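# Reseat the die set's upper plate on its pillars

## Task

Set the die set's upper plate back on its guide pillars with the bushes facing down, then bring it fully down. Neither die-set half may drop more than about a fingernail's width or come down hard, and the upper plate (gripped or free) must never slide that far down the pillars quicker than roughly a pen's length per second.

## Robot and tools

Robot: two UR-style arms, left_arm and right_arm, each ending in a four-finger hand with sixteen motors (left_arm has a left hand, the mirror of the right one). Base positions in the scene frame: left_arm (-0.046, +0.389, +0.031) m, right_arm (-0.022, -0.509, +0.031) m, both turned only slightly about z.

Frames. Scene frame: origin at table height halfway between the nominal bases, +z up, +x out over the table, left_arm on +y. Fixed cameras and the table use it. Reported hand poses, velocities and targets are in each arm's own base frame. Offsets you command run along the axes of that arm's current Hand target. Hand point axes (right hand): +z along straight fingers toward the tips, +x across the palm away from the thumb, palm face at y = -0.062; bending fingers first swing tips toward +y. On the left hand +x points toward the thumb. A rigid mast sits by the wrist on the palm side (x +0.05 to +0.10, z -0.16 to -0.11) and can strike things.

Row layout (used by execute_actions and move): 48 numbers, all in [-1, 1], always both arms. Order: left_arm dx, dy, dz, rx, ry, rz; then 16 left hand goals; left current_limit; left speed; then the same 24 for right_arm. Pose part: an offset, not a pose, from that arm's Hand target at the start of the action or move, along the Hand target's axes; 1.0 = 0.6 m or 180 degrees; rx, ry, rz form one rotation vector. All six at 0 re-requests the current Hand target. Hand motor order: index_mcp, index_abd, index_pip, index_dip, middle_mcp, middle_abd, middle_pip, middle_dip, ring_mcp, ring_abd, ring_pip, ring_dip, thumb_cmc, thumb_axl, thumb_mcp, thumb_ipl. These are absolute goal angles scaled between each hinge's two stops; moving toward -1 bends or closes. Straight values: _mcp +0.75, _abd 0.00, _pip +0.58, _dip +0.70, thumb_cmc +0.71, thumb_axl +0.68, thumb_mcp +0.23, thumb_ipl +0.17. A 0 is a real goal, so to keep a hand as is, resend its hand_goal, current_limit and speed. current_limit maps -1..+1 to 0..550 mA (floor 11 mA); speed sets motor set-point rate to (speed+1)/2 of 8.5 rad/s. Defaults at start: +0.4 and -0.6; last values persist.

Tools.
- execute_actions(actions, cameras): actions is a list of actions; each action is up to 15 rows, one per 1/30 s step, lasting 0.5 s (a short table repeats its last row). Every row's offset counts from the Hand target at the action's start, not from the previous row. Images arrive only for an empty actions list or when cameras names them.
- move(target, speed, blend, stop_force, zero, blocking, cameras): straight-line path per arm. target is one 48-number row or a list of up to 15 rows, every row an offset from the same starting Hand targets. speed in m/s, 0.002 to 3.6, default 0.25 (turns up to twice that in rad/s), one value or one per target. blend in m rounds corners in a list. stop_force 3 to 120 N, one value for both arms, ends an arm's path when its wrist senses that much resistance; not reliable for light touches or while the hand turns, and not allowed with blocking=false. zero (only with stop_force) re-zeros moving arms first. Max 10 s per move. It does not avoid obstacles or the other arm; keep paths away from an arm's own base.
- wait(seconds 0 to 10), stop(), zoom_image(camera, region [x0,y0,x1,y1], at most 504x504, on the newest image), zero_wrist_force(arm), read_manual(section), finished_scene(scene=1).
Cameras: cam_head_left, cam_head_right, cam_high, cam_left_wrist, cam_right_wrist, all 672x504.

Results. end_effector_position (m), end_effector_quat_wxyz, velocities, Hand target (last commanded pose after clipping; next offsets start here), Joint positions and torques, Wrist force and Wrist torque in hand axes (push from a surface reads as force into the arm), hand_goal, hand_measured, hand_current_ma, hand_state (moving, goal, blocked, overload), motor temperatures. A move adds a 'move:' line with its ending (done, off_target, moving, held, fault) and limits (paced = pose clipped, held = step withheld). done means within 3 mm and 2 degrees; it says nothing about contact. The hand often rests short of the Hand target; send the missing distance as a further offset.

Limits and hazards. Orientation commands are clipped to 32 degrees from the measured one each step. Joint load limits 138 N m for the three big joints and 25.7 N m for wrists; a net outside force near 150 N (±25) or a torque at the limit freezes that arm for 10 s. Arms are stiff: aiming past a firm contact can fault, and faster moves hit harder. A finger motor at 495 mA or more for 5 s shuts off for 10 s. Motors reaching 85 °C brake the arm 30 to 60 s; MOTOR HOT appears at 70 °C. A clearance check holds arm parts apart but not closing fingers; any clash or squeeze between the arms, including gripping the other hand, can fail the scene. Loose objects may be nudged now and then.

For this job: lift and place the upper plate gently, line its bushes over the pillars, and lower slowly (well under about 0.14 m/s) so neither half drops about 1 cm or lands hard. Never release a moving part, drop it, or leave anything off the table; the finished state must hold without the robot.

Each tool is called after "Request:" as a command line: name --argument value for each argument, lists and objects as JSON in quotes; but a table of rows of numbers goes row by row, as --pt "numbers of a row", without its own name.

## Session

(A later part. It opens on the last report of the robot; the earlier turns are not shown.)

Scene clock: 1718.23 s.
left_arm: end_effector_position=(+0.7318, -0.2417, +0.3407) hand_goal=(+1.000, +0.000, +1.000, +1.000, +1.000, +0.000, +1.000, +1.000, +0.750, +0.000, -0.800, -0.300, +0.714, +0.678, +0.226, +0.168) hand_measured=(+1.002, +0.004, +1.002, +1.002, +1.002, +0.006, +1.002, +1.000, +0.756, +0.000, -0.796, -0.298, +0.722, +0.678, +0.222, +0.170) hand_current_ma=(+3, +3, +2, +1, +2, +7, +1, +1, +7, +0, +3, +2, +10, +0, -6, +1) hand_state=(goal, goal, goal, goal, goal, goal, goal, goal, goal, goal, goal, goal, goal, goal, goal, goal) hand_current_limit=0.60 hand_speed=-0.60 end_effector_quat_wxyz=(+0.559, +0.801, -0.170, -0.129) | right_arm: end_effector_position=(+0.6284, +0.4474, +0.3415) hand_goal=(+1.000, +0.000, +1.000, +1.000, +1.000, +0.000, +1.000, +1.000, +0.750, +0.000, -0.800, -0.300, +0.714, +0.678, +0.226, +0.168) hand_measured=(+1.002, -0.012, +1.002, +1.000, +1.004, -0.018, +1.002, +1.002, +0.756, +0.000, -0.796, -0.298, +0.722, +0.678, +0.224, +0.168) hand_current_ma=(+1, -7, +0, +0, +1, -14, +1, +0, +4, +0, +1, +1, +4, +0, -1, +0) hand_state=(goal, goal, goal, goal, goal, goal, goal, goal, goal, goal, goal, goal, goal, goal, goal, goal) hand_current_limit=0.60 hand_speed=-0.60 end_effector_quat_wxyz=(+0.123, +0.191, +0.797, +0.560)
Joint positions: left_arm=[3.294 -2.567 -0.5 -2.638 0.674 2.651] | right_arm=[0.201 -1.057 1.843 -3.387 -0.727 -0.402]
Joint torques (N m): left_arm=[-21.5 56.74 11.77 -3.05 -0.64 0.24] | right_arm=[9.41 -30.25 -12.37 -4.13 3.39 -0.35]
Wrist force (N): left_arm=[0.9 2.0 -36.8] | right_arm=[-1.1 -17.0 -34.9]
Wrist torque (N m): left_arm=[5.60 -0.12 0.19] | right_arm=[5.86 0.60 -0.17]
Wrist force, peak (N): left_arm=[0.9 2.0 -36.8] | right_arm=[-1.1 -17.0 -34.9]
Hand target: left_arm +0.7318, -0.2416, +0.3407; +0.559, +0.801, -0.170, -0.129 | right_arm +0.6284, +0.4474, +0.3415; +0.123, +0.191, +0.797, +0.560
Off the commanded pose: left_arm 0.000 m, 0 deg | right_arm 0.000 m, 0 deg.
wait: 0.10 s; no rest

Request:
move --target '[0,0.00204,-0.00074,0,0,0,1,0,1,1,1,0,1,1,0.75,0,-0.8,-0.3,0.714,0.678,0.226,0.168,0.6,-0.6,0,0.00204,-0.00074,0,0,0,1,0,1,1,1,0,1,1,0.75,0,-0.8,-0.3,0.714,0.678,0.226,0.168,0.6,-0.6]' --speed 0.01

Request:
move --target '[-0.00068,0,0,0,0.00078,-0.00029,1,0,1,1,1,0,1,1,0.75,0,-0.8,-0.3,0.714,0.678,0.226,0.168,0.6,-0.6,-0.00024,0,0,0,0.00078,-0.00029,1,0,1,1,1,0,1,1,0.75,0,-0.8,-0.3,0.714,0.678,0.226,0.168,0.6,-0.6]' --speed 0.01

Request:
move --target '[-0.00068,0,0,0,0.00078,-0.00029,1,0,1,1,1,0,1,1,0.75,0,-0.8,-0.3,0.714,0.678,0.226,0.168,0.6,-0.6,-0.00024,0,0,0,0.00078,-0.00029,1,0,1,1,1,0,1,1,0.75,0,-0.8,-0.3,0.714,0.678,0.226,0.168,0.6,-0.6]' --speed 0.01

Request:
move --target '[-0.00068,0,0,0,0.00078,-0.00029,1,0,1,1,1,0,1,1,0.75,0,-0.8,-0.3,0.714,0.678,0.226,0.168,0.6,-0.6,-0.00024,0,0,0,0.00078,-0.00029,1,0,1,1,1,0,1,1,0.75,0,-0.8,-0.3,0.714,0.678,0.226,0.168,0.6,-0.6]' --speed 0.01

Scene clock: 1738.83 s.
left_arm: end_effector_position=(+0.7318, -0.2416, +0.3420) hand_goal=(+1.000, +0.000, +1.000, +1.000, +1.000, +0.000, +1.000, +1.000, +0.750, +0.000, -0.800, -0.300, +0.714, +0.678, +0.226, +0.168) hand_measured=(+1.004, +0.004, +1.002, +1.002, +1.002, +0.008, +1.002, +1.000, +0.756, +0.000, -0.796, -0.298, +0.722, +0.678, +0.222, +0.170) hand_current_ma=(+3, +4, +2, +1, +2, +8, +1, +1, +7, +0, +3, +2, +10, +0, -6, +1) hand_state=(goal, goal, goal, goal, goal, goal, goal, goal, goal, goal, goal, goal, goal, goal, goal, goal) hand_current_limit=0.60 hand_speed=-0.60 end_effector_quat_wxyz=(+0.559, +0.801, -0.170, -0.129) | right_arm: end_effector_position=(+0.6284, +0.4474, +0.3428) hand_goal=(+1.000, +0.000, +1.000, +1.000, +1.000, +0.000, +1.000, +1.000, +0.750, +0.000, -0.800, -0.300, +0.714, +0.678, +0.226, +0.168) hand_measured=(+1.002, -0.012, +1.002, +1.000, +1.004, -0.018, +1.002, +1.002, +0.756, +0.000, -0.796, -0.298, +0.722, +0.678, +0.224, +0.168) hand_current_ma=(+1, -7, +0, +0, +1, -14, +1, +0, +4, +0, +1, +1, +4, +0, -1, +0) hand_state=(goal, goal, goal, goal, goal, goal, goal, goal, goal, goal, goal, goal, goal, goal, goal, goal) hand_current_limit=0.60 hand_speed=-0.60 end_effector_quat_wxyz=(+0.123, +0.191, +0.797, +0.560)
Joint positions: left_arm=[3.294 -2.567 -0.495 -2.641 0.674 2.651] | right_arm=[0.201 -1.059 1.842 -3.384 -0.727 -0.402]
Joint torques (N m): left_arm=[-22.28 57.71 20.64 -6.87 -4.44 1.95] | right_arm=[15.48 -47.2 -39.64 -4.48 2.27 0.66]
Wrist force (N): left_arm=[2.1 -16.5 -25.5] | right_arm=[-1.7 -19.9 -27.8]
Wrist torque (N m): left_arm=[4.85 -0.04 0.40] | right_arm=[5.03 0.54 -0.26]
Wrist force, peak (N): left_arm=[0.6 2.3 -36.9] | right_arm=[-1.0 -16.8 -35.1]
Hand target: left_arm +0.7318, -0.2417, +0.3420; +0.559, +0.801, -0.170, -0.129 | right_arm +0.6284, +0.4474, +0.3428; +0.123, +0.191, +0.797, +0.560
Off the commanded pose: left_arm 0.000 m, 0 deg | right_arm 0.000 m, 0 deg.
move: done

Scene clock: 1739.53 s.
left_arm: end_effector_position=(+0.7314, -0.2415, +0.3420) hand_goal=(+1.000, +0.000, +1.000, +1.000, +1.000, +0.000, +1.000, +1.000, +0.750, +0.000, -0.800, -0.300, +0.714, +0.678, +0.226, +0.168) hand_measured=(+1.004, +0.006, +1.002, +1.002, +1.002, +0.010, +1.002, +1.000, +0.756, +0.000, -0.796, -0.298, +0.722, +0.678, +0.222, +0.170) hand_current_ma=(+3, +6, +2, +1, +3, +10, +1, +1, +7, +0, +3, +2, +10, +0, -6, +1) hand_state=(goal, goal, goal, goal, goal, goal, goal, goal, goal, goal, goal, goal, goal, goal, goal, goal) hand_current_limit=0.60 hand_speed=-0.60 end_effector_quat_wxyz=(+0.559, +0.801, -0.169, -0.129) | right_arm: end_effector_position=(+0.6286, +0.4473, +0.3428) hand_goal=(+1.000, +0.000, +1.000, +1.000, +1.000, +0.000, +1.000, +1.000, +0.750, +0.000, -0.800, -0.300, +0.714, +0.678, +0.226, +0.168) hand_measured=(+1.002, -0.012, +1.002, +1.000, +1.004, -0.018, +1.002, +1.002, +0.756, +0.000, -0.796, -0.298, +0.722, +0.678, +0.224, +0.168) hand_current_ma=(+1, -7, +0, +0, +1, -14, +1, +0, +4, +0, +1, +1, +4, +0, -1, +0) hand_state=(goal, goal, goal, goal, goal, goal, goal, goal, goal, goal, goal, goal, goal, goal, goal, goal) hand_current_limit=0.60 hand_speed=-0.60 end_effector_quat_wxyz=(+0.122, +0.190, +0.797, +0.561)
Joint positions: left_arm=[3.295 -2.562 -0.506 -2.635 0.672 2.649] | right_arm=[0.2 -1.059 1.841 -3.382 -0.724 -0.405]
Joint torques (N m): left_arm=[-17.71 72.39 20.55 -3.55 -4.67 -1.85] | right_arm=[2.01 -30.51 -39.13 -4.4 4.75 -1.25]
Wrist force (N): left_arm=[2.2 -17.6 -26.3] | right_arm=[-1.8 -20.8 -28.5]
Wrist torque (N m): left_arm=[5.00 -0.02 0.56] | right_arm=[5.16 0.48 -0.15]
Wrist force, peak (N): left_arm=[1.8 -17.5 -28.0] | right_arm=[-1.8 -20.8 -29.2]
Hand target: left_arm +0.7315, -0.2415, +0.3420; +0.559, +0.801, -0.169, -0.129 | right_arm +0.6286, +0.4473, +0.3428; +0.122, +0.190, +0.797, +0.561
Off the commanded pose: left_arm 0.000 m, 0 deg | right_arm 0.000 m, 0 deg.
move: done

Scene clock: 1740.23 s.
left_arm: end_effector_position=(+0.7311, -0.2413, +0.3420) hand_goal=(+1.000, +0.000, +1.000, +1.000, +1.000, +0.000, +1.000, +1.000, +0.750, +0.000, -0.800, -0.300, +0.714, +0.678, +0.226, +0.168) hand_measured=(+1.004, +0.008, +1.002, +1.002, +1.002, +0.010, +1.002, +1.000, +0.756, +0.000, -0.796, -0.298, +0.722, +0.678, +0.222, +0.170) hand_current_ma=(+3, +7, +2, +1, +3, +12, +1, +1, +7, +0, +3, +2, +10, +0, -6, +1) hand_state=(goal, goal, goal, goal, goal, goal, goal, goal, goal, goal, goal, goal, goal, goal, goal, goal) hand_current_limit=0.60 hand_speed=-0.60 end_effector_quat_wxyz=(+0.559, +0.802, -0.168, -0.128) | right_arm: end_effector_position=(+0.6287, +0.4472, +0.3428) hand_goal=(+1.000, +0.000, +1.000, +1.000, +1.000, +0.000, +1.000, +1.000, +0.750, +0.000, -0.800, -0.300, +0.714, +0.678, +0.226, +0.168) hand_measured=(+1.002, -0.012, +1.002, +1.000, +1.004, -0.018, +1.002, +1.002, +0.756, +0.000, -0.796, -0.298, +0.722, +0.678, +0.224, +0.168) hand_current_ma=(+1, -7, +0, +0, +1, -14, +1, +0, +4, +0, +1, +1, +4, +0, -1, +0) hand_state=(goal, goal, goal, goal, goal, goal, goal, goal, goal, goal, goal, goal, goal, goal, goal, goal) hand_current_limit=0.60 hand_speed=-0.60 end_effector_quat_wxyz=(+0.121, +0.189, +0.797, +0.561)
Joint positions: left_arm=[3.296 -2.556 -0.517 -2.628 0.671 2.648] | right_arm=[0.199 -1.058 1.841 -3.379 -0.72 -0.408]
Joint torques (N m): left_arm=[-16.7 71.86 21.32 -3.48 -4.58 -1.95] | right_arm=[2.42 -31.83 -39.03 -4.54 4.9 -1.21]
Wrist force (N): left_arm=[2.3 -16.2 -26.3] | right_arm=[-1.7 -19.8 -28.6]
Wrist torque (N m): left_arm=[4.98 -0.03 0.60] | right_arm=[5.13 0.44 -0.16]
Wrist force, peak (N): left_arm=[2.4 -17.5 -26.3] | right_arm=[-1.6 -19.9 -29.1]
Hand target: left_arm +0.7311, -0.2413, +0.3420; +0.559, +0.802, -0.168, -0.128 | right_arm +0.6287, +0.4472, +0.3428; +0.121, +0.189, +0.797, +0.561
Off the commanded pose: left_arm 0.000 m, 0 deg | right_arm 0.000 m, 0 deg.
move: done

Scene clock: 1740.93 s.
left_arm: end_effector_position=(+0.7307, -0.2411, +0.3420) hand_goal=(+1.000, +0.000, +1.000, +1.000, +1.000, +0.000, +1.000, +1.000, +0.750, +0.000, -0.800, -0.300, +0.714, +0.678, +0.226, +0.168) hand_measured=(+1.004, +0.010, +1.002, +1.002, +1.002, +0.012, +1.002, +1.000, +0.756, +0.000, -0.796, -0.298, +0.722, +0.678, +0.222, +0.170) hand_current_ma=(+3, +11, +2, +1, +3, +16, +1, +1, +7, +0, +3, +2, +10, +0, -6, +1) hand_state=(goal, goal, goal, goal, goal, goal, goal, goal, goal, goal, goal, goal, goal, goal, goal, goal) hand_current_limit=0.60 hand_speed=-0.60 end_effector_quat_wxyz=(+0.560, +0.802, -0.167, -0.127) | right_arm: end_effector_position=(+0.6288, +0.4472, +0.3428) hand_goal=(+1.000, +0.000, +1.000, +1.000, +1.000, +0.000, +1.000, +1.000, +0.750, +0.000, -0.800, -0.300, +0.714, +0.678, +0.226, +0.168) hand_measured=(+1.002, -0.012, +1.002, +1.000, +1.004, -0.018, +1.002, +1.002, +0.756, +0.000, -0.796, -0.298, +0.722, +0.678, +0.224, +0.168) hand_current_ma=(+1, -7, +0, +0, +1, -14, +1, +0, +4, +0, +1, +1, +4, +0, -1, +0) hand_state=(goal, goal, goal, goal, goal, goal, goal, goal, goal, goal, goal, goal, goal, goal, goal, goal) hand_current_limit=0.60 hand_speed=-0.60 end_effector_quat_wxyz=(+0.121, +0.188, +0.797, +0.561)
Joint positions: left_arm=[3.296 -2.551 -0.527 -2.622 0.669 2.646] | right_arm=[0.198 -1.058 1.84 -3.377 -0.717 -0.411]
Joint torques (N m): left_arm=[-17.09 71.67 20.78 -3.63 -4.48 -1.86] | right_arm=[2.79 -31.28 -38.42 -4.35 4.91 -1.2]
Wrist force (N): left_arm=[2.4 -15.3 -26.2] | right_arm=[-2.0 -19.2 -28.9]
Wrist torque (N m): left_arm=[4.95 0.00 0.63] | right_arm=[5.15 0.38 -0.24]
Wrist force, peak (N): left_arm=[2.3 -17.2 -26.5] | right_arm=[-2.2 -20.3 -28.6]
Hand target: left_arm +0.7307, -0.2411, +0.3420; +0.560, +0.802, -0.167, -0.127 | right_arm +0.6288, +0.4472, +0.3428; +0.121, +0.188, +0.797, +0.561
Off the commanded pose: left_arm 0.000 m, 0 deg | right_arm 0.000 m, 0 deg.
move: done

Request:
move --target '[0,0.00313,-0.00114,0,0,0,1,0,1,1,1,0,1,1,0.75,0,-0.8,-0.3,0.714,0.678,0.226,0.168,0.6,-0.6,0,0.00313,-0.00114,0,0,0,1,0,1,1,1,0,1,1,0.75,0,-0.8,-0.3,0.714,0.678,0.226,0.168,0.6,-0.6]' --speed 0.01

Scene clock: 1744.27 s.
left_arm: end_effector_position=(+0.7307, -0.2411, +0.3440) hand_goal=(+1.000, +0.000, +1.000, +1.000, +1.000, +0.000, +1.000, +1.000, +0.750, +0.000, -0.800, -0.300, +0.714, +0.678, +0.226, +0.168) hand_measured=(+1.004, +0.010, +1.002, +1.002, +1.002, +0.012, +1.002, +1.000, +0.756, +0.000, -0.796, -0.298, +0.722, +0.678, +0.222, +0.170) hand_current_ma=(+3, +11, +2, +1, +3, +16, +1, +1, +7, +0, +3, +2, +10, +0, -6, +1) hand_state=(goal, goal, goal, goal, goal, goal, goal, goal, goal, goal, goal, goal, goal, goal, goal, goal) hand_current_limit=0.60 hand_speed=-0.60 end_effector_quat_wxyz=(+0.560, +0.802, -0.167, -0.127) | right_arm: end_effector_position=(+0.6289, +0.4472, +0.3448) hand_goal=(+1.000, +0.000, +1.000, +1.000, +1.000, +0.000, +1.000, +1.000, +0.750, +0.000, -0.800, -0.300, +0.714, +0.678, +0.226, +0.168) hand_measured=(+1.002, -0.012, +1.002, +1.000, +1.004, -0.018, +1.002, +1.002, +0.756, +0.000, -0.796, -0.298, +0.722, +0.678, +0.224, +0.168) hand_current_ma=(+1, -7, +0, +0, +1, -14, +1, +0, +4, +0, +1, +1, +4, +0, -1, +0) hand_state=(goal, goal, goal, goal, goal, goal, goal, goal, goal, goal, goal, goal, goal, goal, goal, goal) hand_current_limit=0.60 hand_speed=-0.60 end_effector_quat_wxyz=(+0.121, +0.188, +0.797, +0.561)
Joint positions: left_arm=[3.296 -2.552 -0.52 -2.628 0.669 2.646] | right_arm=[0.198 -1.062 1.838 -3.372 -0.717 -0.411]
Joint torques (N m): left_arm=[-32.55 55.99 19.32 -6.52 -2.93 1.43] | right_arm=[13.47 -46.14 -38.44 -4.81 3.15 0.22]
Wrist force (N): left_arm=[1.7 -16.8 -25.8] | right_arm=[-2.0 -20.4 -28.0]
Wrist torque (N m): left_arm=[4.91 -0.05 0.50] | right_arm=[5.05 0.42 -0.20]
Wrist force, peak (N): left_arm=[2.6 -17.2 -26.4] | right_arm=[-2.3 -20.7 -28.3]
Hand target: left_arm +0.7307, -0.2412, +0.3440; +0.560, +0.802, -0.167, -0.127 | right_arm +0.6289, +0.4472, +0.3448; +0.121, +0.188, +0.797, +0.561
Off the commanded pose: left_arm 0.000 m, 0 deg | right_arm 0.000 m, 0 deg.
move: done

Request:
move --target '[0,-0.00313,0.00114,0,0,0,1,0,1,1,1,0,1,1,0.75,0,-0.8,-0.3,0.714,0.678,0.226,0.168,0.6,-0.6,0,-0.00313,0.00114,0,0,0,1,0,1,1,1,0,1,1,0.75,0,-0.8,-0.3,0.714,0.678,0.226,0.168,0.6,-0.6]' --speed 0.01

Request:
move --target '[0,-0.00078,0.00028,0,0,0,1,0,1,1,1,0,1,1,0.75,0,-0.8,-0.3,0.714,0.678,0.226,0.168,0.6,-0.6,0,-0.00078,0.00028,0,0,0,1,0,1,1,1,0,1,1,0.75,0,-0.8,-0.3,0.714,0.678,0.226,0.168,0.6,-0.6]' --speed 0.01

Request:
move --target '[0,-0.00078,0.00028,0,0,0,1,0,1,1,1,0,1,1,0.75,0,-0.8,-0.3,0.714,0.678,0.226,0.168,0.6,-0.6,0,-0.00078,0.00028,0,0,0,1,0,1,1,1,0,1,1,0.75,0,-0.8,-0.3,0.714,0.678,0.226,0.168,0.6,-0.6]' --speed 0.01

Scene clock: 1752.90 s.
left_arm: end_effector_position=(+0.7307, -0.2412, +0.3420) hand_goal=(+1.000, +0.000, +1.000, +1.000, +1.000, +0.000, +1.000, +1.000, +0.750, +0.000, -0.800, -0.300, +0.714, +0.678, +0.226, +0.168) hand_measured=(+1.004, +0.010, +1.002, +1.002, +1.002, +0.012, +1.002, +1.000, +0.756, +0.000, -0.796, -0.298, +0.722, +0.678, +0.222, +0.170) hand_current_ma=(+3, +11, +2, +1, +3, +16, +1, +1, +7, +0, +3, +2, +10, +0, -6, +1) hand_state=(goal, goal, goal, goal, goal, goal, goal, goal, goal, goal, goal, goal, goal, goal, goal, goal) hand_current_limit=0.60 hand_speed=-0.60 end_effector_quat_wxyz=(+0.560, +0.802, -0.167, -0.127) | right_arm: end_effector_position=(+0.6288, +0.4472, +0.3428) hand_goal=(+1.000, +0.000, +1.000, +1.000, +1.000, +0.000, +1.000, +1.000, +0.750, +0.000, -0.800, -0.300, +0.714, +0.678, +0.226, +0.168) hand_measured=(+1.002, -0.012, +1.002, +1.000, +1.004, -0.018, +1.002, +1.002, +0.756, +0.000, -0.796, -0.298, +0.722, +0.678, +0.224, +0.168) hand_current_ma=(+1, -7, +0, +0, +1, -14, +1, +0, +4, +0, +1, +1, +4, +0, -1, +0) hand_state=(goal, goal, goal, goal, goal, goal, goal, goal, goal, goal, goal, goal, goal, goal, goal, goal) hand_current_limit=0.60 hand_speed=-0.60 end_effector_quat_wxyz=(+0.121, +0.188, +0.797, +0.561)
Joint positions: left_arm=[3.296 -2.551 -0.527 -2.622 0.669 2.646] | right_arm=[0.198 -1.058 1.84 -3.377 -0.717 -0.411]
Joint torques (N m): left_arm=[-33.27 77.7 17.79 -3.47 -3.67 -0.92] | right_arm=[7.77 -35.17 -15 -5.64 4.02 -0.72]
Wrist force (N): left_arm=[2.9 -15.2 -26.2] | right_arm=[-1.9 -19.4 -28.8]
Wrist torque (N m): left_arm=[4.95 -0.05 0.67] | right_arm=[5.11 0.37 -0.23]
Wrist force, peak (N): left_arm=[1.9 -17.4 -26.3] | right_arm=[-2.1 -20.6 -28.3]
Hand target: left_arm +0.7307, -0.2411, +0.3420; +0.560, +0.802, -0.167, -0.127 | right_arm +0.6288, +0.4472, +0.3428; +0.121, +0.188, +0.797, +0.561
Off the commanded pose: left_arm 0.000 m, 0 deg | right_arm 0.000 m, 0 deg.
move: done

Scene clock: 1753.60 s.
left_arm: end_effector_position=(+0.7307, -0.2412, +0.3415) hand_goal=(+1.000, +0.000, +1.000, +1.000, +1.000, +0.000, +1.000, +1.000, +0.750, +0.000, -0.800, -0.300, +0.714, +0.678, +0.226, +0.168) hand_measured=(+1.004, +0.014, +1.002, +1.002, +1.002, +0.016, +1.002, +1.000, +0.756, +0.000, -0.796, -0.298, +0.722, +0.678, +0.222, +0.170) hand_current_ma=(+3, +17, +2, +1, +3, +22, +1, +1, +7, +0, +3, +2, +10, +0, -6, +1) hand_state=(goal, goal, goal, goal, goal, goal, goal, goal, goal, goal, goal, goal, goal, goal, goal, goal) hand_current_limit=0.60 hand_speed=-0.60 end_effector_quat_wxyz=(+0.560, +0.802, -0.167, -0.127) | right_arm: end_effector_position=(+0.6288, +0.4472, +0.3423) hand_goal=(+1.000, +0.000, +1.000, +1.000, +1.000, +0.000, +1.000, +1.000, +0.750, +0.000, -0.800, -0.300, +0.714, +0.678, +0.226, +0.168) hand_measured=(+1.002, -0.012, +1.002, +1.000, +1.004, -0.018, +1.002, +1.002, +0.756, +0.000, -0.796, -0.298, +0.722, +0.678, +0.224, +0.168) hand_current_ma=(+1, -7, +0, +0, +1, -14, +1, +0, +4, +0, +1, +1, +4, +0, -1, +0) hand_state=(goal, goal, goal, goal, goal, goal, goal, goal, goal, goal, goal, goal, goal, goal, goal, goal) hand_current_limit=0.60 hand_speed=-0.60 end_effector_quat_wxyz=(+0.121, +0.188, +0.797, +0.561)
Joint positions: left_arm=[3.296 -2.551 -0.528 -2.621 0.669 2.646] | right_arm=[0.198 -1.057 1.84 -3.378 -0.717 -0.411]
Joint torques (N m): left_arm=[-28 76.69 13.41 -3.13 -2.33 0.54] | right_arm=[16.72 -31.92 -14.55 -6.3 1.97 1.31]
Wrist force (N): left_arm=[3.1 -16.1 -27.0] | right_arm=[-1.6 -20.3 -27.2]
Wrist torque (N m): left_arm=[5.07 -0.03 0.67] | right_arm=[4.93 0.39 -0.15]
Wrist force, peak (N): left_arm=[2.7 -16.0 -27.5] | right_arm=[-2.3 -19.8 -28.9]
Hand target: left_arm +0.7307, -0.2411, +0.3415; +0.560, +0.802, -0.167, -0.127 | right_arm +0.6288, +0.4472, +0.3423; +0.121, +0.188, +0.797, +0.561
Off the commanded pose: left_arm 0.000 m, 0 deg | right_arm 0.000 m, 0 deg.
move: done

Scene clock: 1754.30 s.
left_arm: end_effector_position=(+0.7307, -0.2412, +0.3410) hand_goal=(+1.000, +0.000, +1.000, +1.000, +1.000, +0.000, +1.000, +1.000, +0.750, +0.000, -0.800, -0.300, +0.714, +0.678, +0.226, +0.168) hand_measured=(+1.004, +0.014, +1.002, +1.002, +1.002, +0.016, +1.002, +1.000, +0.756, +0.000, -0.796, -0.298, +0.722, +0.678, +0.222, +0.170) hand_current_ma=(+3, +17, +2, +1, +3, +22, +1, +1, +7, +0, +3, +2, +10, +0, -6, +1) hand_state=(goal, goal, goal, goal, goal, goal, goal, goal, goal, goal, goal, goal, goal, goal, goal, goal) hand_current_limit=0.60 hand_speed=-0.60 end_effector_quat_wxyz=(+0.560, +0.802, -0.167, -0.127) | right_arm: end_effector_position=(+0.6288, +0.4472, +0.3418) hand_goal=(+1.000, +0.000, +1.000, +1.000, +1.000, +0.000, +1.000, +1.000, +0.750, +0.000, -0.800, -0.300, +0.714, +0.678, +0.226, +0.168) hand_measured=(+1.002, -0.012, +1.002, +1.000, +1.004, -0.018, +1.002, +1.002, +0.756, +0.000, -0.796, -0.298, +0.722, +0.678, +0.224, +0.168) hand_current_ma=(+1, -7, +0, +0, +1, -14, +1, +0, +4, +0, +1, +1, +4, +0, -1, +0) hand_state=(goal, goal, goal, goal, goal, goal, goal, goal, goal, goal, goal, goal, goal, goal, goal, goal) hand_current_limit=0.60 hand_speed=-0.60 end_effector_quat_wxyz=(+0.121, +0.188, +0.797, +0.561)
Joint positions: left_arm=[3.296 -2.551 -0.53 -2.619 0.669 2.646] | right_arm=[0.198 -1.056 1.84 -3.379 -0.717 -0.41]
Joint torques (N m): left_arm=[-20.21 69.46 10.52 -2.79 -0.96 2.14] | right_arm=[20.19 -30.09 -12.13 -5.73 1.63 1.16]
Wrist force (N): left_arm=[2.6 -7.5 -32.2] | right_arm=[-1.1 -18.5 -30.7]
Wrist torque (N m): left_arm=[5.36 -0.04 0.59] | right_arm=[5.36 0.44 -0.07]
Wrist force, peak (N): left_arm=[2.6 -7.2 -32.3] | right_arm=[-1.1 -18.5 -30.7]
Hand target: left_arm +0.7307, -0.2411, +0.3410; +0.560, +0.802, -0.167, -0.127 | right_arm +0.6288, +0.4472, +0.3418; +0.121, +0.188, +0.797, +0.561
Off the commanded pose: left_arm 0.000 m, 0 deg | right_arm 0.000 m, 0 deg.
move: done

Request:
move --pt "0 0.00313 -0.00114 0 0 0 1 0 1 1 1 0 1 1 0.75 0 -0.8 -0.3 0.714 0.678 0.226 0.168 0.6 -0.6 0 0.00313 -0.00114 0 0 0 1 0 1 1 1 0 1 1 0.75 0 -0.8 -0.3 0.714 0.678 0.226 0.168 0.6 -0.6" --pt "0.001 0.00313 -0.00114 0 -0.00115 0.00042 1 0 1 1 1 0 1 1 0.75 0 -0.8 -0.3 0.714 0.678 0.226 0.168 0.6 -0.6 0.00035 0.00313 -0.00114 0 -0.00115 0.00042 1 0 1 1 1 0 1 1 0.75 0 -0.8 -0.3 0.714 0.678 0.226 0.168 0.6 -0.6" --speed 0.01

Request:
move --target '[0,-0.00313,0.00114,0,0,0,1,0,1,1,1,0,1,1,0.75,0,-0.8,-0.3,0.714,0.678,0.226,0.168,0.6,-0.6,0,-0.00313,0.00114,0,0,0,1,0,1,1,1,0,1,1,0.75,0,-0.8,-0.3,0.714,0.678,0.226,0.168,0.6,-0.6]' --speed 0.01

Scene clock: 1770.17 s.
left_arm: end_effector_position=(+0.7313, -0.2413, +0.3429) hand_goal=(+1.000, +0.000, +1.000, +1.000, +1.000, +0.000, +1.000, +1.000, +0.750, +0.000, -0.800, -0.300, +0.714, +0.678, +0.226, +0.168) hand_measured=(+1.004, +0.014, +1.002, +1.002, +1.002, +0.016, +1.002, +1.000, +0.756, +0.000, -0.796, -0.298, +0.722, +0.678, +0.222, +0.170) hand_current_ma=(+3, +18, +2, +1, +3, +23, +1, +1, +7, +0, +3, +2, +10, +0, -6, +1) hand_state=(goal, goal, goal, goal, goal, goal, goal, goal, goal, goal, goal, goal, goal, goal, goal, goal) hand_current_limit=0.60 hand_speed=-0.60 end_effector_quat_wxyz=(+0.559, +0.801, -0.168, -0.128) | right_arm: end_effector_position=(+0.6287, +0.4473, +0.3438) hand_goal=(+1.000, +0.000, +1.000, +1.000, +1.000, +0.000, +1.000, +1.000, +0.750, +0.000, -0.800, -0.300, +0.714, +0.678, +0.226, +0.168) hand_measured=(+1.002, -0.012, +1.002, +1.000, +1.004, -0.018, +1.002, +1.002, +0.756, +0.000, -0.796, -0.298, +0.722, +0.678, +0.224, +0.168) hand_current_ma=(+1, -6, +0, +0, +1, -13, +1, +0, +4, +0, +1, +1, +4, +0, -1, +0) hand_state=(goal, goal, goal, goal, goal, goal, goal, goal, goal, goal, goal, goal, goal, goal, goal, goal) hand_current_limit=0.60 hand_speed=-0.60 end_effector_quat_wxyz=(+0.122, +0.189, +0.797, +0.561)
Joint positions: left_arm=[3.295 -2.56 -0.508 -2.635 0.671 2.649] | right_arm=[0.199 -1.06 1.84 -3.378 -0.722 -0.406]
Joint torques (N m): left_arm=[-36.97 77.04 14 -2.66 -3.32 1.88] | right_arm=[15.11 -47.18 -13.13 -4.52 5.19 -1.77]
Wrist force (N): left_arm=[1.9 -16.0 -25.4] | right_arm=[-1.9 -19.9 -27.7]
Wrist torque (N m): left_arm=[4.86 -0.10 0.36] | right_arm=[4.97 0.40 -0.33]
Wrist force, peak (N): left_arm=[2.7 -7.4 -32.4] | right_arm=[-0.9 -18.5 -30.9]
Hand target: left_arm +0.7313, -0.2414, +0.3430; +0.559, +0.801, -0.168, -0.128 | right_arm +0.6287, +0.4473, +0.3438; +0.122, +0.189, +0.797, +0.561
Off the commanded pose: left_arm 0.000 m, 0 deg | right_arm 0.000 m, 0 deg.
move: done

Scene clock: 1770.87 s.
left_arm: end_effector_position=(+0.7312, -0.2414, +0.3410) hand_goal=(+1.000, +0.000, +1.000, +1.000, +1.000, +0.000, +1.000, +1.000, +0.750, +0.000, -0.800, -0.300, +0.714, +0.678, +0.226, +0.168) hand_measured=(+1.004, +0.010, +1.002, +1.002, +1.002, +0.012, +1.002, +1.000, +0.756, +0.000, -0.796, -0.298, +0.722, +0.678, +0.222, +0.170) hand_current_ma=(+3, +11, +2, +1, +3, +15, +1, +1, +7, +0, +3, +2, +10, +0, -6, +1) hand_state=(goal, goal, goal, goal, goal, goal, goal, goal, goal, goal, goal, goal, goal, goal, goal, goal) hand_current_limit=0.60 hand_speed=-0.60 end_effector_quat_wxyz=(+0.559, +0.801, -0.168, -0.128) | right_arm: end_effector_position=(+0.6286, +0.4473, +0.3418) hand_goal=(+1.000, +0.000, +1.000, +1.000, +1.000, +0.000, +1.000, +1.000, +0.750, +0.000, -0.800, -0.300, +0.714, +0.678, +0.226, +0.168) hand_measured=(+1.002, -0.012, +1.002, +1.000, +1.004, -0.018, +1.002, +1.002, +0.756, +0.000, -0.796, -0.298, +0.722, +0.678, +0.224, +0.168) hand_current_ma=(+1, -6, +0, +0, +1, -13, +1, +0, +4, +0, +1, +1, +4, +0, -1, +0) hand_state=(goal, goal, goal, goal, goal, goal, goal, goal, goal, goal, goal, goal, goal, goal, goal, goal) hand_current_limit=0.60 hand_speed=-0.60 end_effector_quat_wxyz=(+0.122, +0.189, +0.797, +0.561)
Joint positions: left_arm=[3.295 -2.558 -0.515 -2.629 0.671 2.648] | right_arm=[0.199 -1.057 1.842 -3.383 -0.722 -0.406]
Joint torques (N m): left_arm=[-36.64 69.4 13.67 -2.68 -3.35 -1.76] | right_arm=[8.47 -33.3 -13.67 -5.23 4.52 -1.21]
Wrist force (N): left_arm=[1.3 -7.7 -31.4] | right_arm=[-1.6 -19.0 -30.9]
Wrist torque (N m): left_arm=[5.22 -0.11 0.24] | right_arm=[5.47 0.46 -0.22]
Wrist force, peak (N): left_arm=[1.5 -8.1 -31.3] | right_arm=[-1.4 -18.2 -31.8]
Hand target: left_arm +0.7312, -0.2414, +0.3410; +0.559, +0.801, -0.168, -0.128 | right_arm +0.6286, +0.4473, +0.3418; +0.122, +0.189, +0.797, +0.561
Off the commanded pose: left_arm 0.000 m, 0 deg | right_arm 0.000 m, 0 deg.
move: done

Request:
move --pt "0 0.00235 -0.00086 0 0 0 1 0 1 1 1 0 1 1 0.75 0 -0.8 -0.3 0.714 0.678 0.226 0.168 0.6 -0.6 0 0.00235 -0.00086 0 0 0 1 0 1 1 1 0 1 1 0.75 0 -0.8 -0.3 0.714 0.678 0.226 0.168 0.6 -0.6" --pt "-0.0092 0.00235 -0.00086 0 0.00285 0.00783 1 0 1 1 1 0 1 1 0.75 0 -0.8 -0.3 0.714 0.678 0.226 0.168 0.6 -0.6 0.0092 0.00235 -0.00086 0 -0.00285 -0.00783 1 0 1 1 1 0 1 1 0.75 0 -0.8 -0.3 0.714 0.678 0.226 0.168 0.6 -0.6" --speed 0.01

Request:
move --target '[0,-0.00157,0.00057,0,0,0,1,0,1,1,1,0,1,1,0.75,0,-0.8,-0.3,0.714,0.678,0.226,0.168,0.6,-0.6,0,-0.00157,0.00057,0,0,0,1,0,1,1,1,0,1,1,0.75,0,-0.8,-0.3,0.714,0.678,0.226,0.168,0.6,-0.6]' --speed 0.01

Request:
move --target '[0,-0.00078,0.00028,0,0,0,1,0,1,1,1,0,1,1,0.75,0,-0.8,-0.3,0.714,0.678,0.226,0.168,0.6,-0.6,0,-0.00078,0.00028,0,0,0,1,0,1,1,1,0,1,1,0.75,0,-0.8,-0.3,0.714,0.678,0.226,0.168,0.6,-0.6]' --speed 0.01

Scene clock: 1792.13 s.
left_arm: end_effector_position=(+0.7262, -0.2391, +0.3426) hand_goal=(+1.000, +0.000, +1.000, +1.000, +1.000, +0.000, +1.000, +1.000, +0.750, +0.000, -0.800, -0.300, +0.714, +0.678, +0.226, +0.168) hand_measured=(+1.004, +0.010, +1.002, +1.002, +1.002, +0.012, +1.002, +1.000, +0.756, +0.000, -0.796, -0.298, +0.722, +0.678, +0.222, +0.170) hand_current_ma=(+3, +11, +2, +1, +3, +16, +1, +1, +7, +0, +3, +2, +10, +0, -6, +1) hand_state=(goal, goal, goal, goal, goal, goal, goal, goal, goal, goal, goal, goal, goal, goal, goal, goal) hand_current_limit=0.60 hand_speed=-0.60 end_effector_quat_wxyz=(+0.562, +0.800, -0.176, -0.118) | right_arm: end_effector_position=(+0.6236, +0.4497, +0.3434) hand_goal=(+1.000, +0.000, +1.000, +1.000, +1.000, +0.000, +1.000, +1.000, +0.750, +0.000, -0.800, -0.300, +0.714, +0.678, +0.226, +0.168) hand_measured=(+1.002, -0.012, +1.002, +1.000, +1.004, -0.018, +1.002, +1.002, +0.756, +0.000, -0.796, -0.298, +0.722, +0.678, +0.224, +0.168) hand_current_ma=(+1, -6, +0, +0, +1, -13, +1, +0, +4, +0, +1, +1, +4, +0, -1, +0) hand_state=(goal, goal, goal, goal, goal, goal, goal, goal, goal, goal, goal, goal, goal, goal, goal, goal) hand_current_limit=0.60 hand_speed=-0.60 end_effector_quat_wxyz=(+0.132, +0.182, +0.799, +0.558)
Joint positions: left_arm=[3.299 -2.534 -0.56 -2.604 0.667 2.671] | right_arm=[0.205 -1.063 1.85 -3.394 -0.736 -0.422]
Joint torques (N m): left_arm=[-17.54 65.13 25.48 -4.44 -4.65 0.7] | right_arm=[16.48 -48.14 -17.35 -5.23 2.93 -0.16]
Wrist force (N): left_arm=[1.8 -17.2 -25.6] | right_arm=[-1.8 -20.6 -27.5]
Wrist torque (N m): left_arm=[4.89 -0.02 0.34] | right_arm=[5.01 0.45 -0.15]
Wrist force, peak (N): left_arm=[1.4 -7.7 -31.7] | right_arm=[-1.4 -18.1 -32.0]
Hand target: left_arm +0.7262, -0.2391, +0.3426; +0.562, +0.800, -0.176, -0.118 | right_arm +0.6237, +0.4497, +0.3434; +0.132, +0.182, +0.799, +0.558
Off the commanded pose: left_arm 0.000 m, 0 deg | right_arm 0.000 m, 0 deg.
move: done

Scene clock: 1792.83 s.
left_arm: end_effector_position=(+0.7263, -0.2391, +0.3415) hand_goal=(+1.000, +0.000, +1.000, +1.000, +1.000, +0.000, +1.000, +1.000, +0.750, +0.000, -0.800, -0.300, +0.714, +0.678, +0.226, +0.168) hand_measured=(+1.004, +0.010, +1.002, +1.002, +1.002, +0.012, +1.002, +1.000, +0.756, +0.000, -0.796, -0.298, +0.722, +0.678, +0.222, +0.170) hand_current_ma=(+3, +10, +2, +1, +3, +15, +1, +1, +7, +0, +3, +2, +10, +0, -6, +1) hand_state=(goal, goal, goal, goal, goal, goal, goal, goal, goal, goal, goal, goal, goal, goal, goal, goal) hand_current_limit=0.60 hand_speed=-0.60 end_effector_quat_wxyz=(+0.562, +0.800, -0.176, -0.118) | right_arm: end_effector_position=(+0.6237, +0.4497, +0.3424) hand_goal=(+1.000, +0.000, +1.000, +1.000, +1.000, +0.000, +1.000, +1.000, +0.750, +0.000, -0.800, -0.300, +0.714, +0.678, +0.226, +0.168) hand_measured=(+1.002, -0.012, +1.002, +1.000, +1.004, -0.018, +1.002, +1.002, +0.756, +0.000, -0.796, -0.298, +0.722, +0.678, +0.224, +0.168) hand_current_ma=(+1, -6, +0, +0, +1, -13, +1, +0, +4, +0, +1, +1, +4, +0, -1, +0) hand_state=(goal, goal, goal, goal, goal, goal, goal, goal, goal, goal, goal, goal, goal, goal, goal, goal) hand_current_limit=0.60 hand_speed=-0.60 end_effector_quat_wxyz=(+0.132, +0.182, +0.799, +0.558)
Joint positions: left_arm=[3.299 -2.534 -0.562 -2.602 0.667 2.671] | right_arm=[0.205 -1.061 1.85 -3.396 -0.735 -0.422]
Joint torques (N m): left_arm=[-24.21 64.86 15.5 -2.68 -3.08 -2.08] | right_arm=[4.58 -33.5 -13.72 -6.31 5.28 1.16]
Wrist force (N): left_arm=[1.4 -16.6 -25.9] | right_arm=[-1.5 -20.1 -27.7]
Wrist torque (N m): left_arm=[4.90 -0.11 0.31] | right_arm=[5.01 0.48 -0.11]
Wrist force, peak (N): left_arm=[1.3 -17.1 -26.1] | right_arm=[-1.8 -20.4 -27.8]
Hand target: left_arm +0.7263, -0.2391, +0.3416; +0.562, +0.800, -0.176, -0.118 | right_arm +0.6237, +0.4497, +0.3424; +0.132, +0.182, +0.799, +0.558
Off the commanded pose: left_arm 0.000 m, 0 deg | right_arm 0.000 m, 0 deg.
move: done

Scene clock: 1793.53 s.
left_arm: end_effector_position=(+0.7263, -0.2391, +0.3411) hand_goal=(+1.000, +0.000, +1.000, +1.000, +1.000, +0.000, +1.000, +1.000, +0.750, +0.000, -0.800, -0.300, +0.714, +0.678, +0.226, +0.168) hand_measured=(+1.004, +0.008, +1.002, +1.002, +1.002, +0.012, +1.002, +1.000, +0.756, +0.000, -0.796, -0.298, +0.722, +0.678, +0.222, +0.170) hand_current_ma=(+3, +10, +2, +1, +3, +14, +1, +1, +7, +0, +3, +2, +10, +0, -6, +1) hand_state=(goal, goal, goal, goal, goal, goal, goal, goal, goal, goal, goal, goal, goal, goal, goal, goal) hand_current_limit=0.60 hand_speed=-0.60 end_effector_quat_wxyz=(+0.562, +0.800, -0.176, -0.118) | right_arm: end_effector_position=(+0.6237, +0.4497, +0.3419) hand_goal=(+1.000, +0.000, +1.000, +1.000, +1.000, +0.000, +1.000, +1.000, +0.750, +0.000, -0.800, -0.300, +0.714, +0.678, +0.226, +0.168) hand_measured=(+1.002, -0.012, +1.002, +1.000, +1.004, -0.018, +1.002, +1.002, +0.756, +0.000, -0.796, -0.298, +0.722, +0.678, +0.224, +0.168) hand_current_ma=(+1, -6, +0, +0, +1, -13, +1, +0, +4, +0, +1, +1, +4, +0, -1, +0) hand_state=(goal, goal, goal, goal, goal, goal, goal, goal, goal, goal, goal, goal, goal, goal, goal, goal) hand_current_limit=0.60 hand_speed=-0.60 end_effector_quat_wxyz=(+0.132, +0.182, +0.799, +0.558)
Joint positions: left_arm=[3.299 -2.534 -0.564 -2.6 0.667 2.671] | right_arm=[0.205 -1.06 1.85 -3.398 -0.735 -0.422]
Joint torques (N m): left_arm=[-32.07 71.65 10.58 -2.23 -1.6 -1.72] | right_arm=[1.3 -30.22 -12.01 -5.98 5.22 0.96]
Wrist force (N): left_arm=[1.0 -9.2 -29.4] | right_arm=[-1.3 -18.1 -30.6]
Wrist torque (N m): left_arm=[5.08 -0.08 0.26] | right_arm=[5.30 0.53 -0.09]
Wrist force, peak (N): left_arm=[1.4 -10.5 -29.5] | right_arm=[-1.2 -18.1 -30.9]
Hand target: left_arm +0.7263, -0.2391, +0.3411; +0.562, +0.800, -0.176, -0.118 | right_arm +0.6237, +0.4497, +0.3419; +0.132, +0.182, +0.799, +0.558
Off the commanded pose: left_arm 0.000 m, 0 deg | right_arm 0.000 m, 0 deg.
move: done

Request:
execute_actions --actions '[]' --cameras '["cam_high","cam_head_left","cam_head_right","cam_left_wrist","cam_right_wrist"]'

Request:
zoom_image --camera "cam_head_left" --region '[275, 210, 325, 255]'

Request:
zoom_image --camera "cam_head_right" --region '[285, 210, 335, 255]'

Request:
zoom_image --camera "cam_high" --region '[322, 295, 392, 345]'

Scene clock: 1798.60 s.
left_arm: end_effector_position=(+0.7263, -0.2391, +0.3411) hand_goal=(+1.000, +0.000, +1.000, +1.000, +1.000, +0.000, +1.000, +1.000, +0.750, +0.000, -0.800, -0.300, +0.714, +0.678, +0.226, +0.168) hand_measured=(+1.004, +0.008, +1.002, +1.002, +1.002, +0.012, +1.002, +1.000, +0.756, +0.000, -0.796, -0.298, +0.722, +0.678, +0.222, +0.170) hand_current_ma=(+3, +10, +2, +1, +3, +14, +1, +1, +7, +0, +3, +2, +10, +0, -6, +1) hand_state=(goal, goal, goal, goal, goal, goal, goal, goal, goal, goal, goal, goal, goal, goal, goal, goal) hand_current_limit=0.60 hand_speed=-0.60 end_effector_quat_wxyz=(+0.562, +0.800, -0.176, -0.118) | right_arm: end_effector_position=(+0.6237, +0.4497, +0.3419) hand_goal=(+1.000, +0.000, +1.000, +1.000, +1.000, +0.000, +1.000, +1.000, +0.750, +0.000, -0.800, -0.300, +0.714, +0.678, +0.226, +0.168) hand_measured=(+1.002, -0.012, +1.002, +1.000, +1.004, -0.018, +1.002, +1.002, +0.756, +0.000, -0.796, -0.298, +0.722, +0.678, +0.224, +0.168) hand_current_ma=(+1, -6, +0, +0, +1, -13, +1, +0, +4, +0, +1, +1, +4, +0, -1, +0) hand_state=(goal, goal, goal, goal, goal, goal, goal, goal, goal, goal, goal, goal, goal, goal, goal, goal) hand_current_limit=0.60 hand_speed=-0.60 end_effector_quat_wxyz=(+0.132, +0.182, +0.799, +0.558)
Joint positions: left_arm=[3.299 -2.534 -0.564 -2.6 0.667 2.671] | right_arm=[0.205 -1.06 1.85 -3.397 -0.735 -0.422]
Joint velocities: within noise
Joint torques (N m): left_arm=[-38.45 73.02 18.77 -5.87 -1.45 -1.8] | right_arm=[1.01 -35.97 -15.9 -4.71 4.5 -0.55]
Motor temperatures (°C): left_arm=[41 34 32 42 44 43] | right_arm=[32 35 38 40 42 37]
Wrist force (N): left_arm=[1.2 -9.5 -29.1] | right_arm=[-1.1 -18.3 -30.3]
Wrist torque (N m): left_arm=[5.04 -0.11 0.29] | right_arm=[5.29 0.52 -0.07]
Wrist force, peak (N): left_arm=[1.4 -10.6 -29.6] | right_arm=[-1.3 -18.1 -30.7]
Hand target: left_arm +0.7263, -0.2391, +0.3411; +0.562, +0.800, -0.176, -0.118 | right_arm +0.6237, +0.4497, +0.3419; +0.132, +0.182, +0.799, +0.558
Off the commanded pose: left_arm 0.000 m, 0 deg | right_arm 0.000 m, 0 deg.

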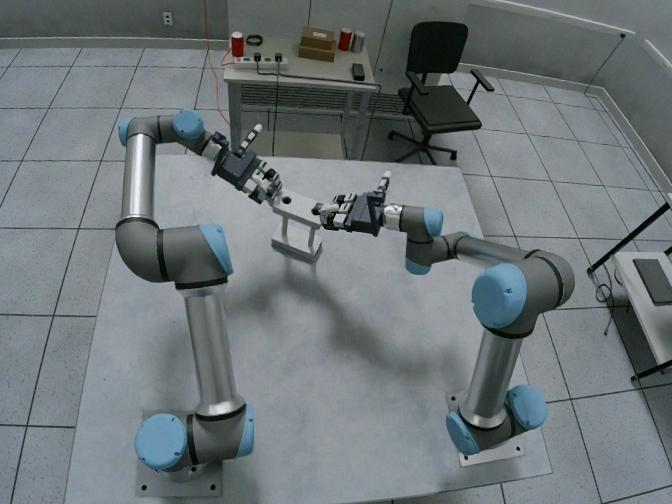

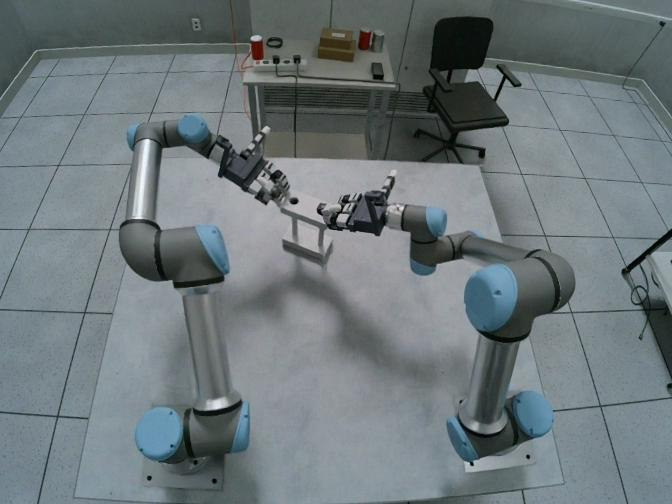

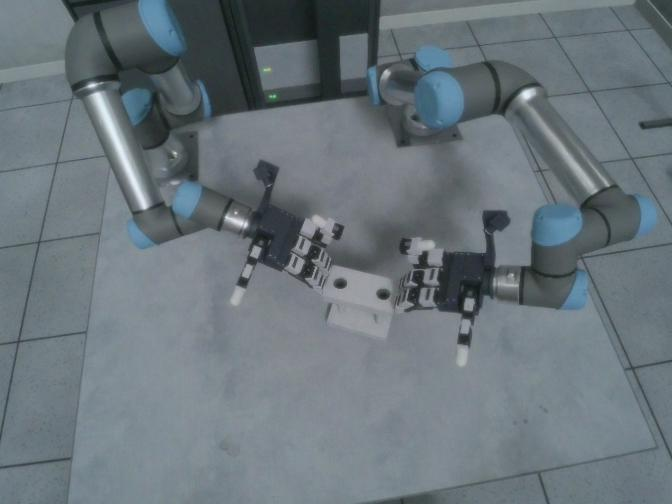

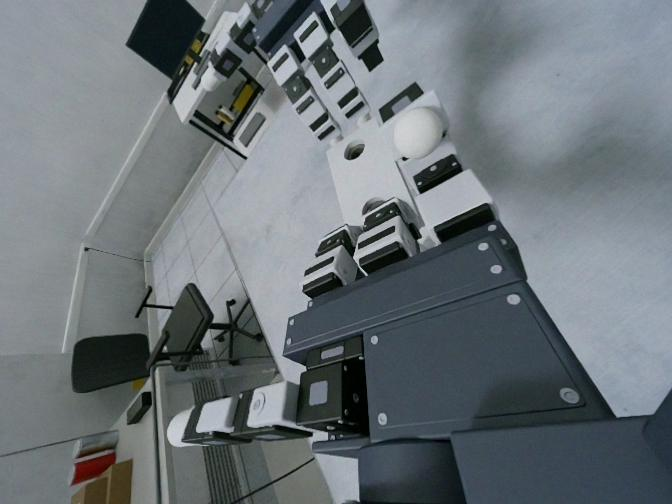

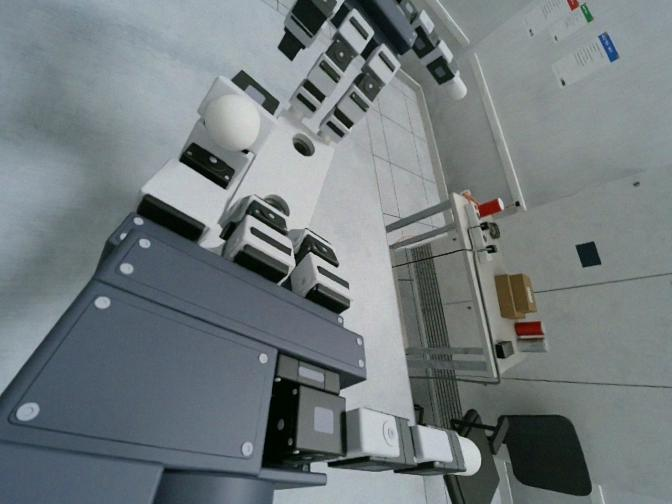

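Scaled by 10.080 from the camera's 672x504 image, which has a finer 960x720 frame.

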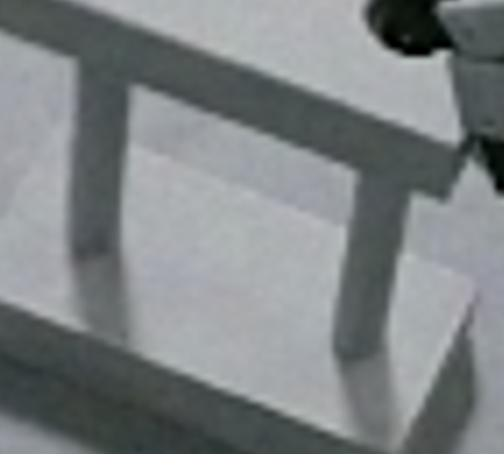

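Scaled by 10.080 from the camera's 672x504 image, which has a finer 960x720 frame.

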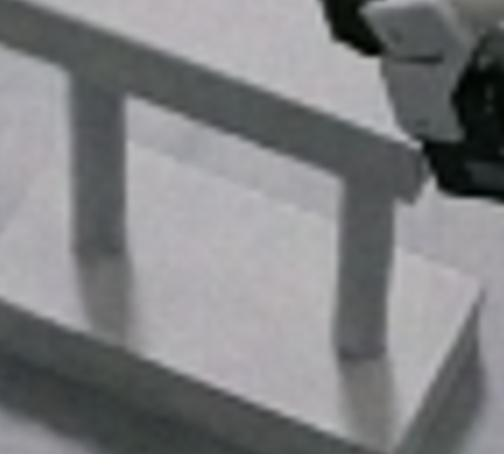

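Scaled by 7.200 from the camera's 672x504 image, which has a finer 960x720 frame.

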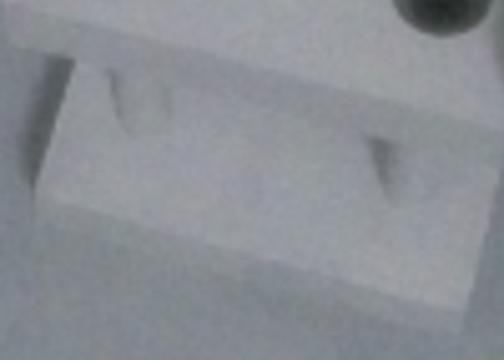

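Request:
zoom_image --camera "cam_head_left" --region '[278, 212, 296, 240]'

Request:
zoom_image --camera "cam_head_left" --region '[303, 222, 321, 250]'

Request:
zoom_image --camera "cam_head_right" --region '[286, 212, 304, 240]'

Request:
zoom_image --camera "cam_head_right" --region '[312, 222, 330, 250]'

Scaled by 18.000 from the camera's 672x504 image, which has a finer 960x720 frame.

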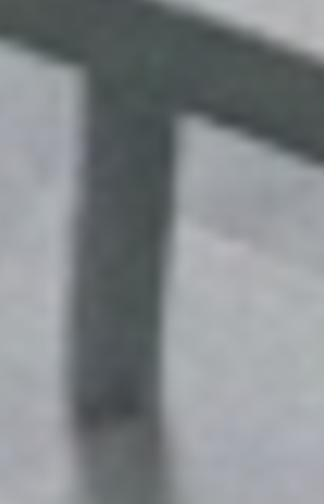

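Scaled by 18.000 from the camera's 672x504 image, which has a finer 960x720 frame.

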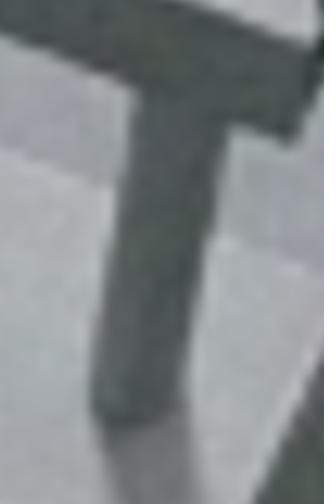

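Scaled by 18.000 from the camera's 672x504 image, which has a finer 960x720 frame.

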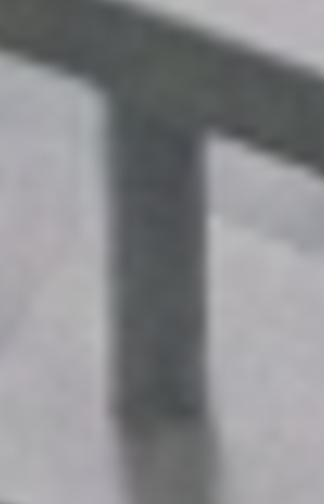

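Scaled by 18.000 from the camera's 672x504 image, which has a finer 960x720 frame.

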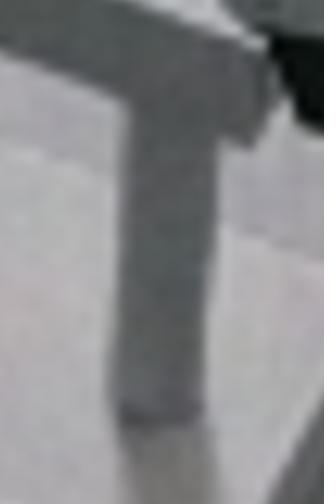

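Request:
move --target '[0,0.00157,-0.00057,0,0,0,1,0,1,1,1,0,1,1,0.75,0,-0.8,-0.3,0.714,0.678,0.226,0.168,0.6,-0.6,0,-0.00078,0.00028,0,0,0,1,0,1,1,1,0,1,1,0.75,0,-0.8,-0.3,0.714,0.678,0.226,0.168,0.6,-0.6]' --speed 0.01

Request:
move --target '[0,0,0,0,0,0,1,0,1,1,1,0,1,1,0.75,0,-0.8,-0.3,0.714,0.678,0.226,0.168,0.6,-0.6,0,-0.00157,0.00057,0,0,0,1,0,1,1,1,0,1,1,0.75,0,-0.8,-0.3,0.714,0.678,0.226,0.168,0.6,-0.6]' --speed 0.01

Request:
move --target '[0,0,0,0,0,0,1,0,1,1,1,0,1,1,0.75,0,-0.8,-0.3,0.714,0.678,0.226,0.168,0.6,-0.6,0,-0.00157,0.00057,0,0,0,1,0,1,1,1,0,1,1,0.75,0,-0.8,-0.3,0.714,0.678,0.226,0.168,0.6,-0.6]' --speed 0.01

Scene clock: 1835.53 s.
left_arm: end_effector_position=(+0.7262, -0.2391, +0.3421) hand_goal=(+1.000, +0.000, +1.000, +1.000, +1.000, +0.000, +1.000, +1.000, +0.750, +0.000, -0.800, -0.300, +0.714, +0.678, +0.226, +0.168) hand_measured=(+1.004, +0.008, +1.002, +1.002, +1.002, +0.012, +1.002, +1.000, +0.756, +0.000, -0.796, -0.298, +0.722, +0.678, +0.222, +0.170) hand_current_ma=(+3, +10, +2, +1, +3, +14, +1, +1, +7, +0, +3, +2, +10, +0, -6, +1) hand_state=(goal, goal, goal, goal, goal, goal, goal, goal, goal, goal, goal, goal, goal, goal, goal, goal) hand_current_limit=0.60 hand_speed=-0.60 end_effector_quat_wxyz=(+0.562, +0.800, -0.176, -0.118) | right_arm: end_effector_position=(+0.6237, +0.4497, +0.3414) hand_goal=(+1.000, +0.000, +1.000, +1.000, +1.000, +0.000, +1.000, +1.000, +0.750, +0.000, -0.800, -0.300, +0.714, +0.678, +0.226, +0.168) hand_measured=(+1.002, -0.012, +1.002, +1.000, +1.004, -0.018, +1.002, +1.002, +0.756, +0.000, -0.796, -0.298, +0.722, +0.678, +0.224, +0.168) hand_current_ma=(+1, -6, +0, +0, +1, -13, +1, +0, +4, +0, +1, +1, +4, +0, -1, +0) hand_state=(goal, goal, goal, goal, goal, goal, goal, goal, goal, goal, goal, goal, goal, goal, goal, goal) hand_current_limit=0.60 hand_speed=-0.60 end_effector_quat_wxyz=(+0.132, +0.182, +0.799, +0.558)
Joint positions: left_arm=[3.299 -2.534 -0.561 -2.603 0.667 2.671] | right_arm=[0.205 -1.059 1.851 -3.399 -0.735 -0.422]
Joint torques (N m): left_arm=[-32.09 56.51 23.12 -6.34 -2.71 -1.74] | right_arm=[3.34 -30.27 -13.09 -6.22 3.83 -1.56]
Wrist force (N): left_arm=[1.8 -17.3 -22.9] | right_arm=[-1.6 -19.9 -31.9]
Wrist torque (N m): left_arm=[4.49 -0.10 0.35] | right_arm=[5.60 0.53 -0.11]
Wrist force, peak (N): left_arm=[1.3 -10.8 -29.5] | right_arm=[-1.2 -18.9 -32.5]
Hand target: left_arm +0.7263, -0.2391, +0.3421; +0.562, +0.800, -0.176, -0.118 | right_arm +0.6237, +0.4497, +0.3414; +0.132, +0.182, +0.799, +0.558
Off the commanded pose: left_arm 0.000 m, 0 deg | right_arm 0.000 m, 0 deg.
move: done

Scene clock: 1836.23 s.
left_arm: end_effector_position=(+0.7262, -0.2391, +0.3421) hand_goal=(+1.000, +0.000, +1.000, +1.000, +1.000, +0.000, +1.000, +1.000, +0.750, +0.000, -0.800, -0.300, +0.714, +0.678, +0.226, +0.168) hand_measured=(+1.004, +0.008, +1.002, +1.002, +1.002, +0.012, +1.002, +1.000, +0.756, +0.000, -0.796, -0.298, +0.722, +0.678, +0.222, +0.170) hand_current_ma=(+3, +10, +2, +1, +3, +14, +1, +1, +7, +0, +3, +2, +10, +0, -6, +1) hand_state=(goal, goal, goal, goal, goal, goal, goal, goal, goal, goal, goal, goal, goal, goal, goal, goal) hand_current_limit=0.60 hand_speed=-0.60 end_effector_quat_wxyz=(+0.562, +0.800, -0.176, -0.118) | right_arm: end_effector_position=(+0.6237, +0.4497, +0.3404) hand_goal=(+1.000, +0.000, +1.000, +1.000, +1.000, +0.000, +1.000, +1.000, +0.750, +0.000, -0.800, -0.300, +0.714, +0.678, +0.226, +0.168) hand_measured=(+1.002, -0.012, +1.002, +1.000, +1.004, -0.018, +1.002, +1.002, +0.756, +0.000, -0.796, -0.298, +0.722, +0.678, +0.224, +0.168) hand_current_ma=(+1, -6, +0, +0, +1, -13, +1, +0, +4, +0, +1, +1, +4, +0, -1, +0) hand_state=(goal, goal, goal, goal, goal, goal, goal, goal, goal, goal, goal, goal, goal, goal, goal, goal) hand_current_limit=0.60 hand_speed=-0.60 end_effector_quat_wxyz=(+0.132, +0.182, +0.799, +0.558)
Joint positions: left_arm=[3.299 -2.534 -0.561 -2.603 0.667 2.671] | right_arm=[0.205 -1.057 1.851 -3.401 -0.735 -0.422]
Joint torques (N m): left_arm=[-28.51 56.49 15.29 -3.35 -4.19 -1.24] | right_arm=[2.18 -31.33 -13.99 -5.88 4.52 -1.67]
Wrist force (N): left_arm=[1.7 -15.7 -23.1] | right_arm=[-1.4 -18.7 -32.1]
Wrist torque (N m): left_arm=[4.53 -0.03 0.39] | right_arm=[5.56 0.52 -0.11]
Wrist force, peak (N): left_arm=[1.8 -17.1 -23.6] | right_arm=[-1.3 -18.4 -33.5]
Hand target: left_arm +0.7263, -0.2391, +0.3421; +0.562, +0.800, -0.176, -0.118 | right_arm +0.6237, +0.4497, +0.3404; +0.132, +0.182, +0.799, +0.558
Off the commanded pose: left_arm 0.000 m, 0 deg | right_arm 0.000 m, 0 deg.
move: done

Scene clock: 1836.93 s.
left_arm: end_effector_position=(+0.7262, -0.2391, +0.3421) hand_goal=(+1.000, +0.000, +1.000, +1.000, +1.000, +0.000, +1.000, +1.000, +0.750, +0.000, -0.800, -0.300, +0.714, +0.678, +0.226, +0.168) hand_measured=(+1.004, +0.008, +1.002, +1.002, +1.002, +0.012, +1.002, +1.000, +0.756, +0.000, -0.796, -0.298, +0.722, +0.678, +0.222, +0.170) hand_current_ma=(+3, +10, +2, +1, +3, +14, +1, +1, +7, +0, +3, +2, +10, +0, -6, +1) hand_state=(goal, goal, goal, goal, goal, goal, goal, goal, goal, goal, goal, goal, goal, goal, goal, goal) hand_current_limit=0.60 hand_speed=-0.60 end_effector_quat_wxyz=(+0.562, +0.800, -0.176, -0.118) | right_arm: end_effector_position=(+0.6237, +0.4497, +0.3394) hand_goal=(+1.000, +0.000, +1.000, +1.000, +1.000, +0.000, +1.000, +1.000, +0.750, +0.000, -0.800, -0.300, +0.714, +0.678, +0.226, +0.168) hand_measured=(+1.002, -0.012, +1.002, +1.000, +1.004, -0.018, +1.002, +1.002, +0.756, +0.000, -0.796, -0.298, +0.722, +0.678, +0.224, +0.168) hand_current_ma=(+1, -6, +0, +0, +1, -13, +1, +0, +4, +0, +1, +1, +4, +0, -1, +0) hand_state=(goal, goal, goal, goal, goal, goal, goal, goal, goal, goal, goal, goal, goal, goal, goal, goal) hand_current_limit=0.60 hand_speed=-0.60 end_effector_quat_wxyz=(+0.132, +0.182, +0.799, +0.558)
Joint positions: left_arm=[3.299 -2.534 -0.561 -2.603 0.667 2.671] | right_arm=[0.205 -1.056 1.852 -3.403 -0.735 -0.422]
Joint torques (N m): left_arm=[-22.97 56.13 14.37 -2.11 -4.54 -0.65] | right_arm=[1.91 -32.36 -13.13 -5.98 5.23 -1.58]
Wrist force (N): left_arm=[1.7 -15.4 -23.4] | right_arm=[-1.2 -18.4 -32.2]
Wrist torque (N m): left_arm=[4.53 -0.07 0.39] | right_arm=[5.54 0.50 -0.09]
Wrist force, peak (N): left_arm=[2.0 -16.9 -23.4] | right_arm=[-1.5 -19.5 -32.8]
Hand target: left_arm +0.7263, -0.2391, +0.3421; +0.562, +0.800, -0.176, -0.118 | right_arm +0.6237, +0.4497, +0.3394; +0.132, +0.182, +0.799, +0.558
Off the commanded pose: left_arm 0.000 m, 0 deg | right_arm 0.000 m, 0 deg.
move: done


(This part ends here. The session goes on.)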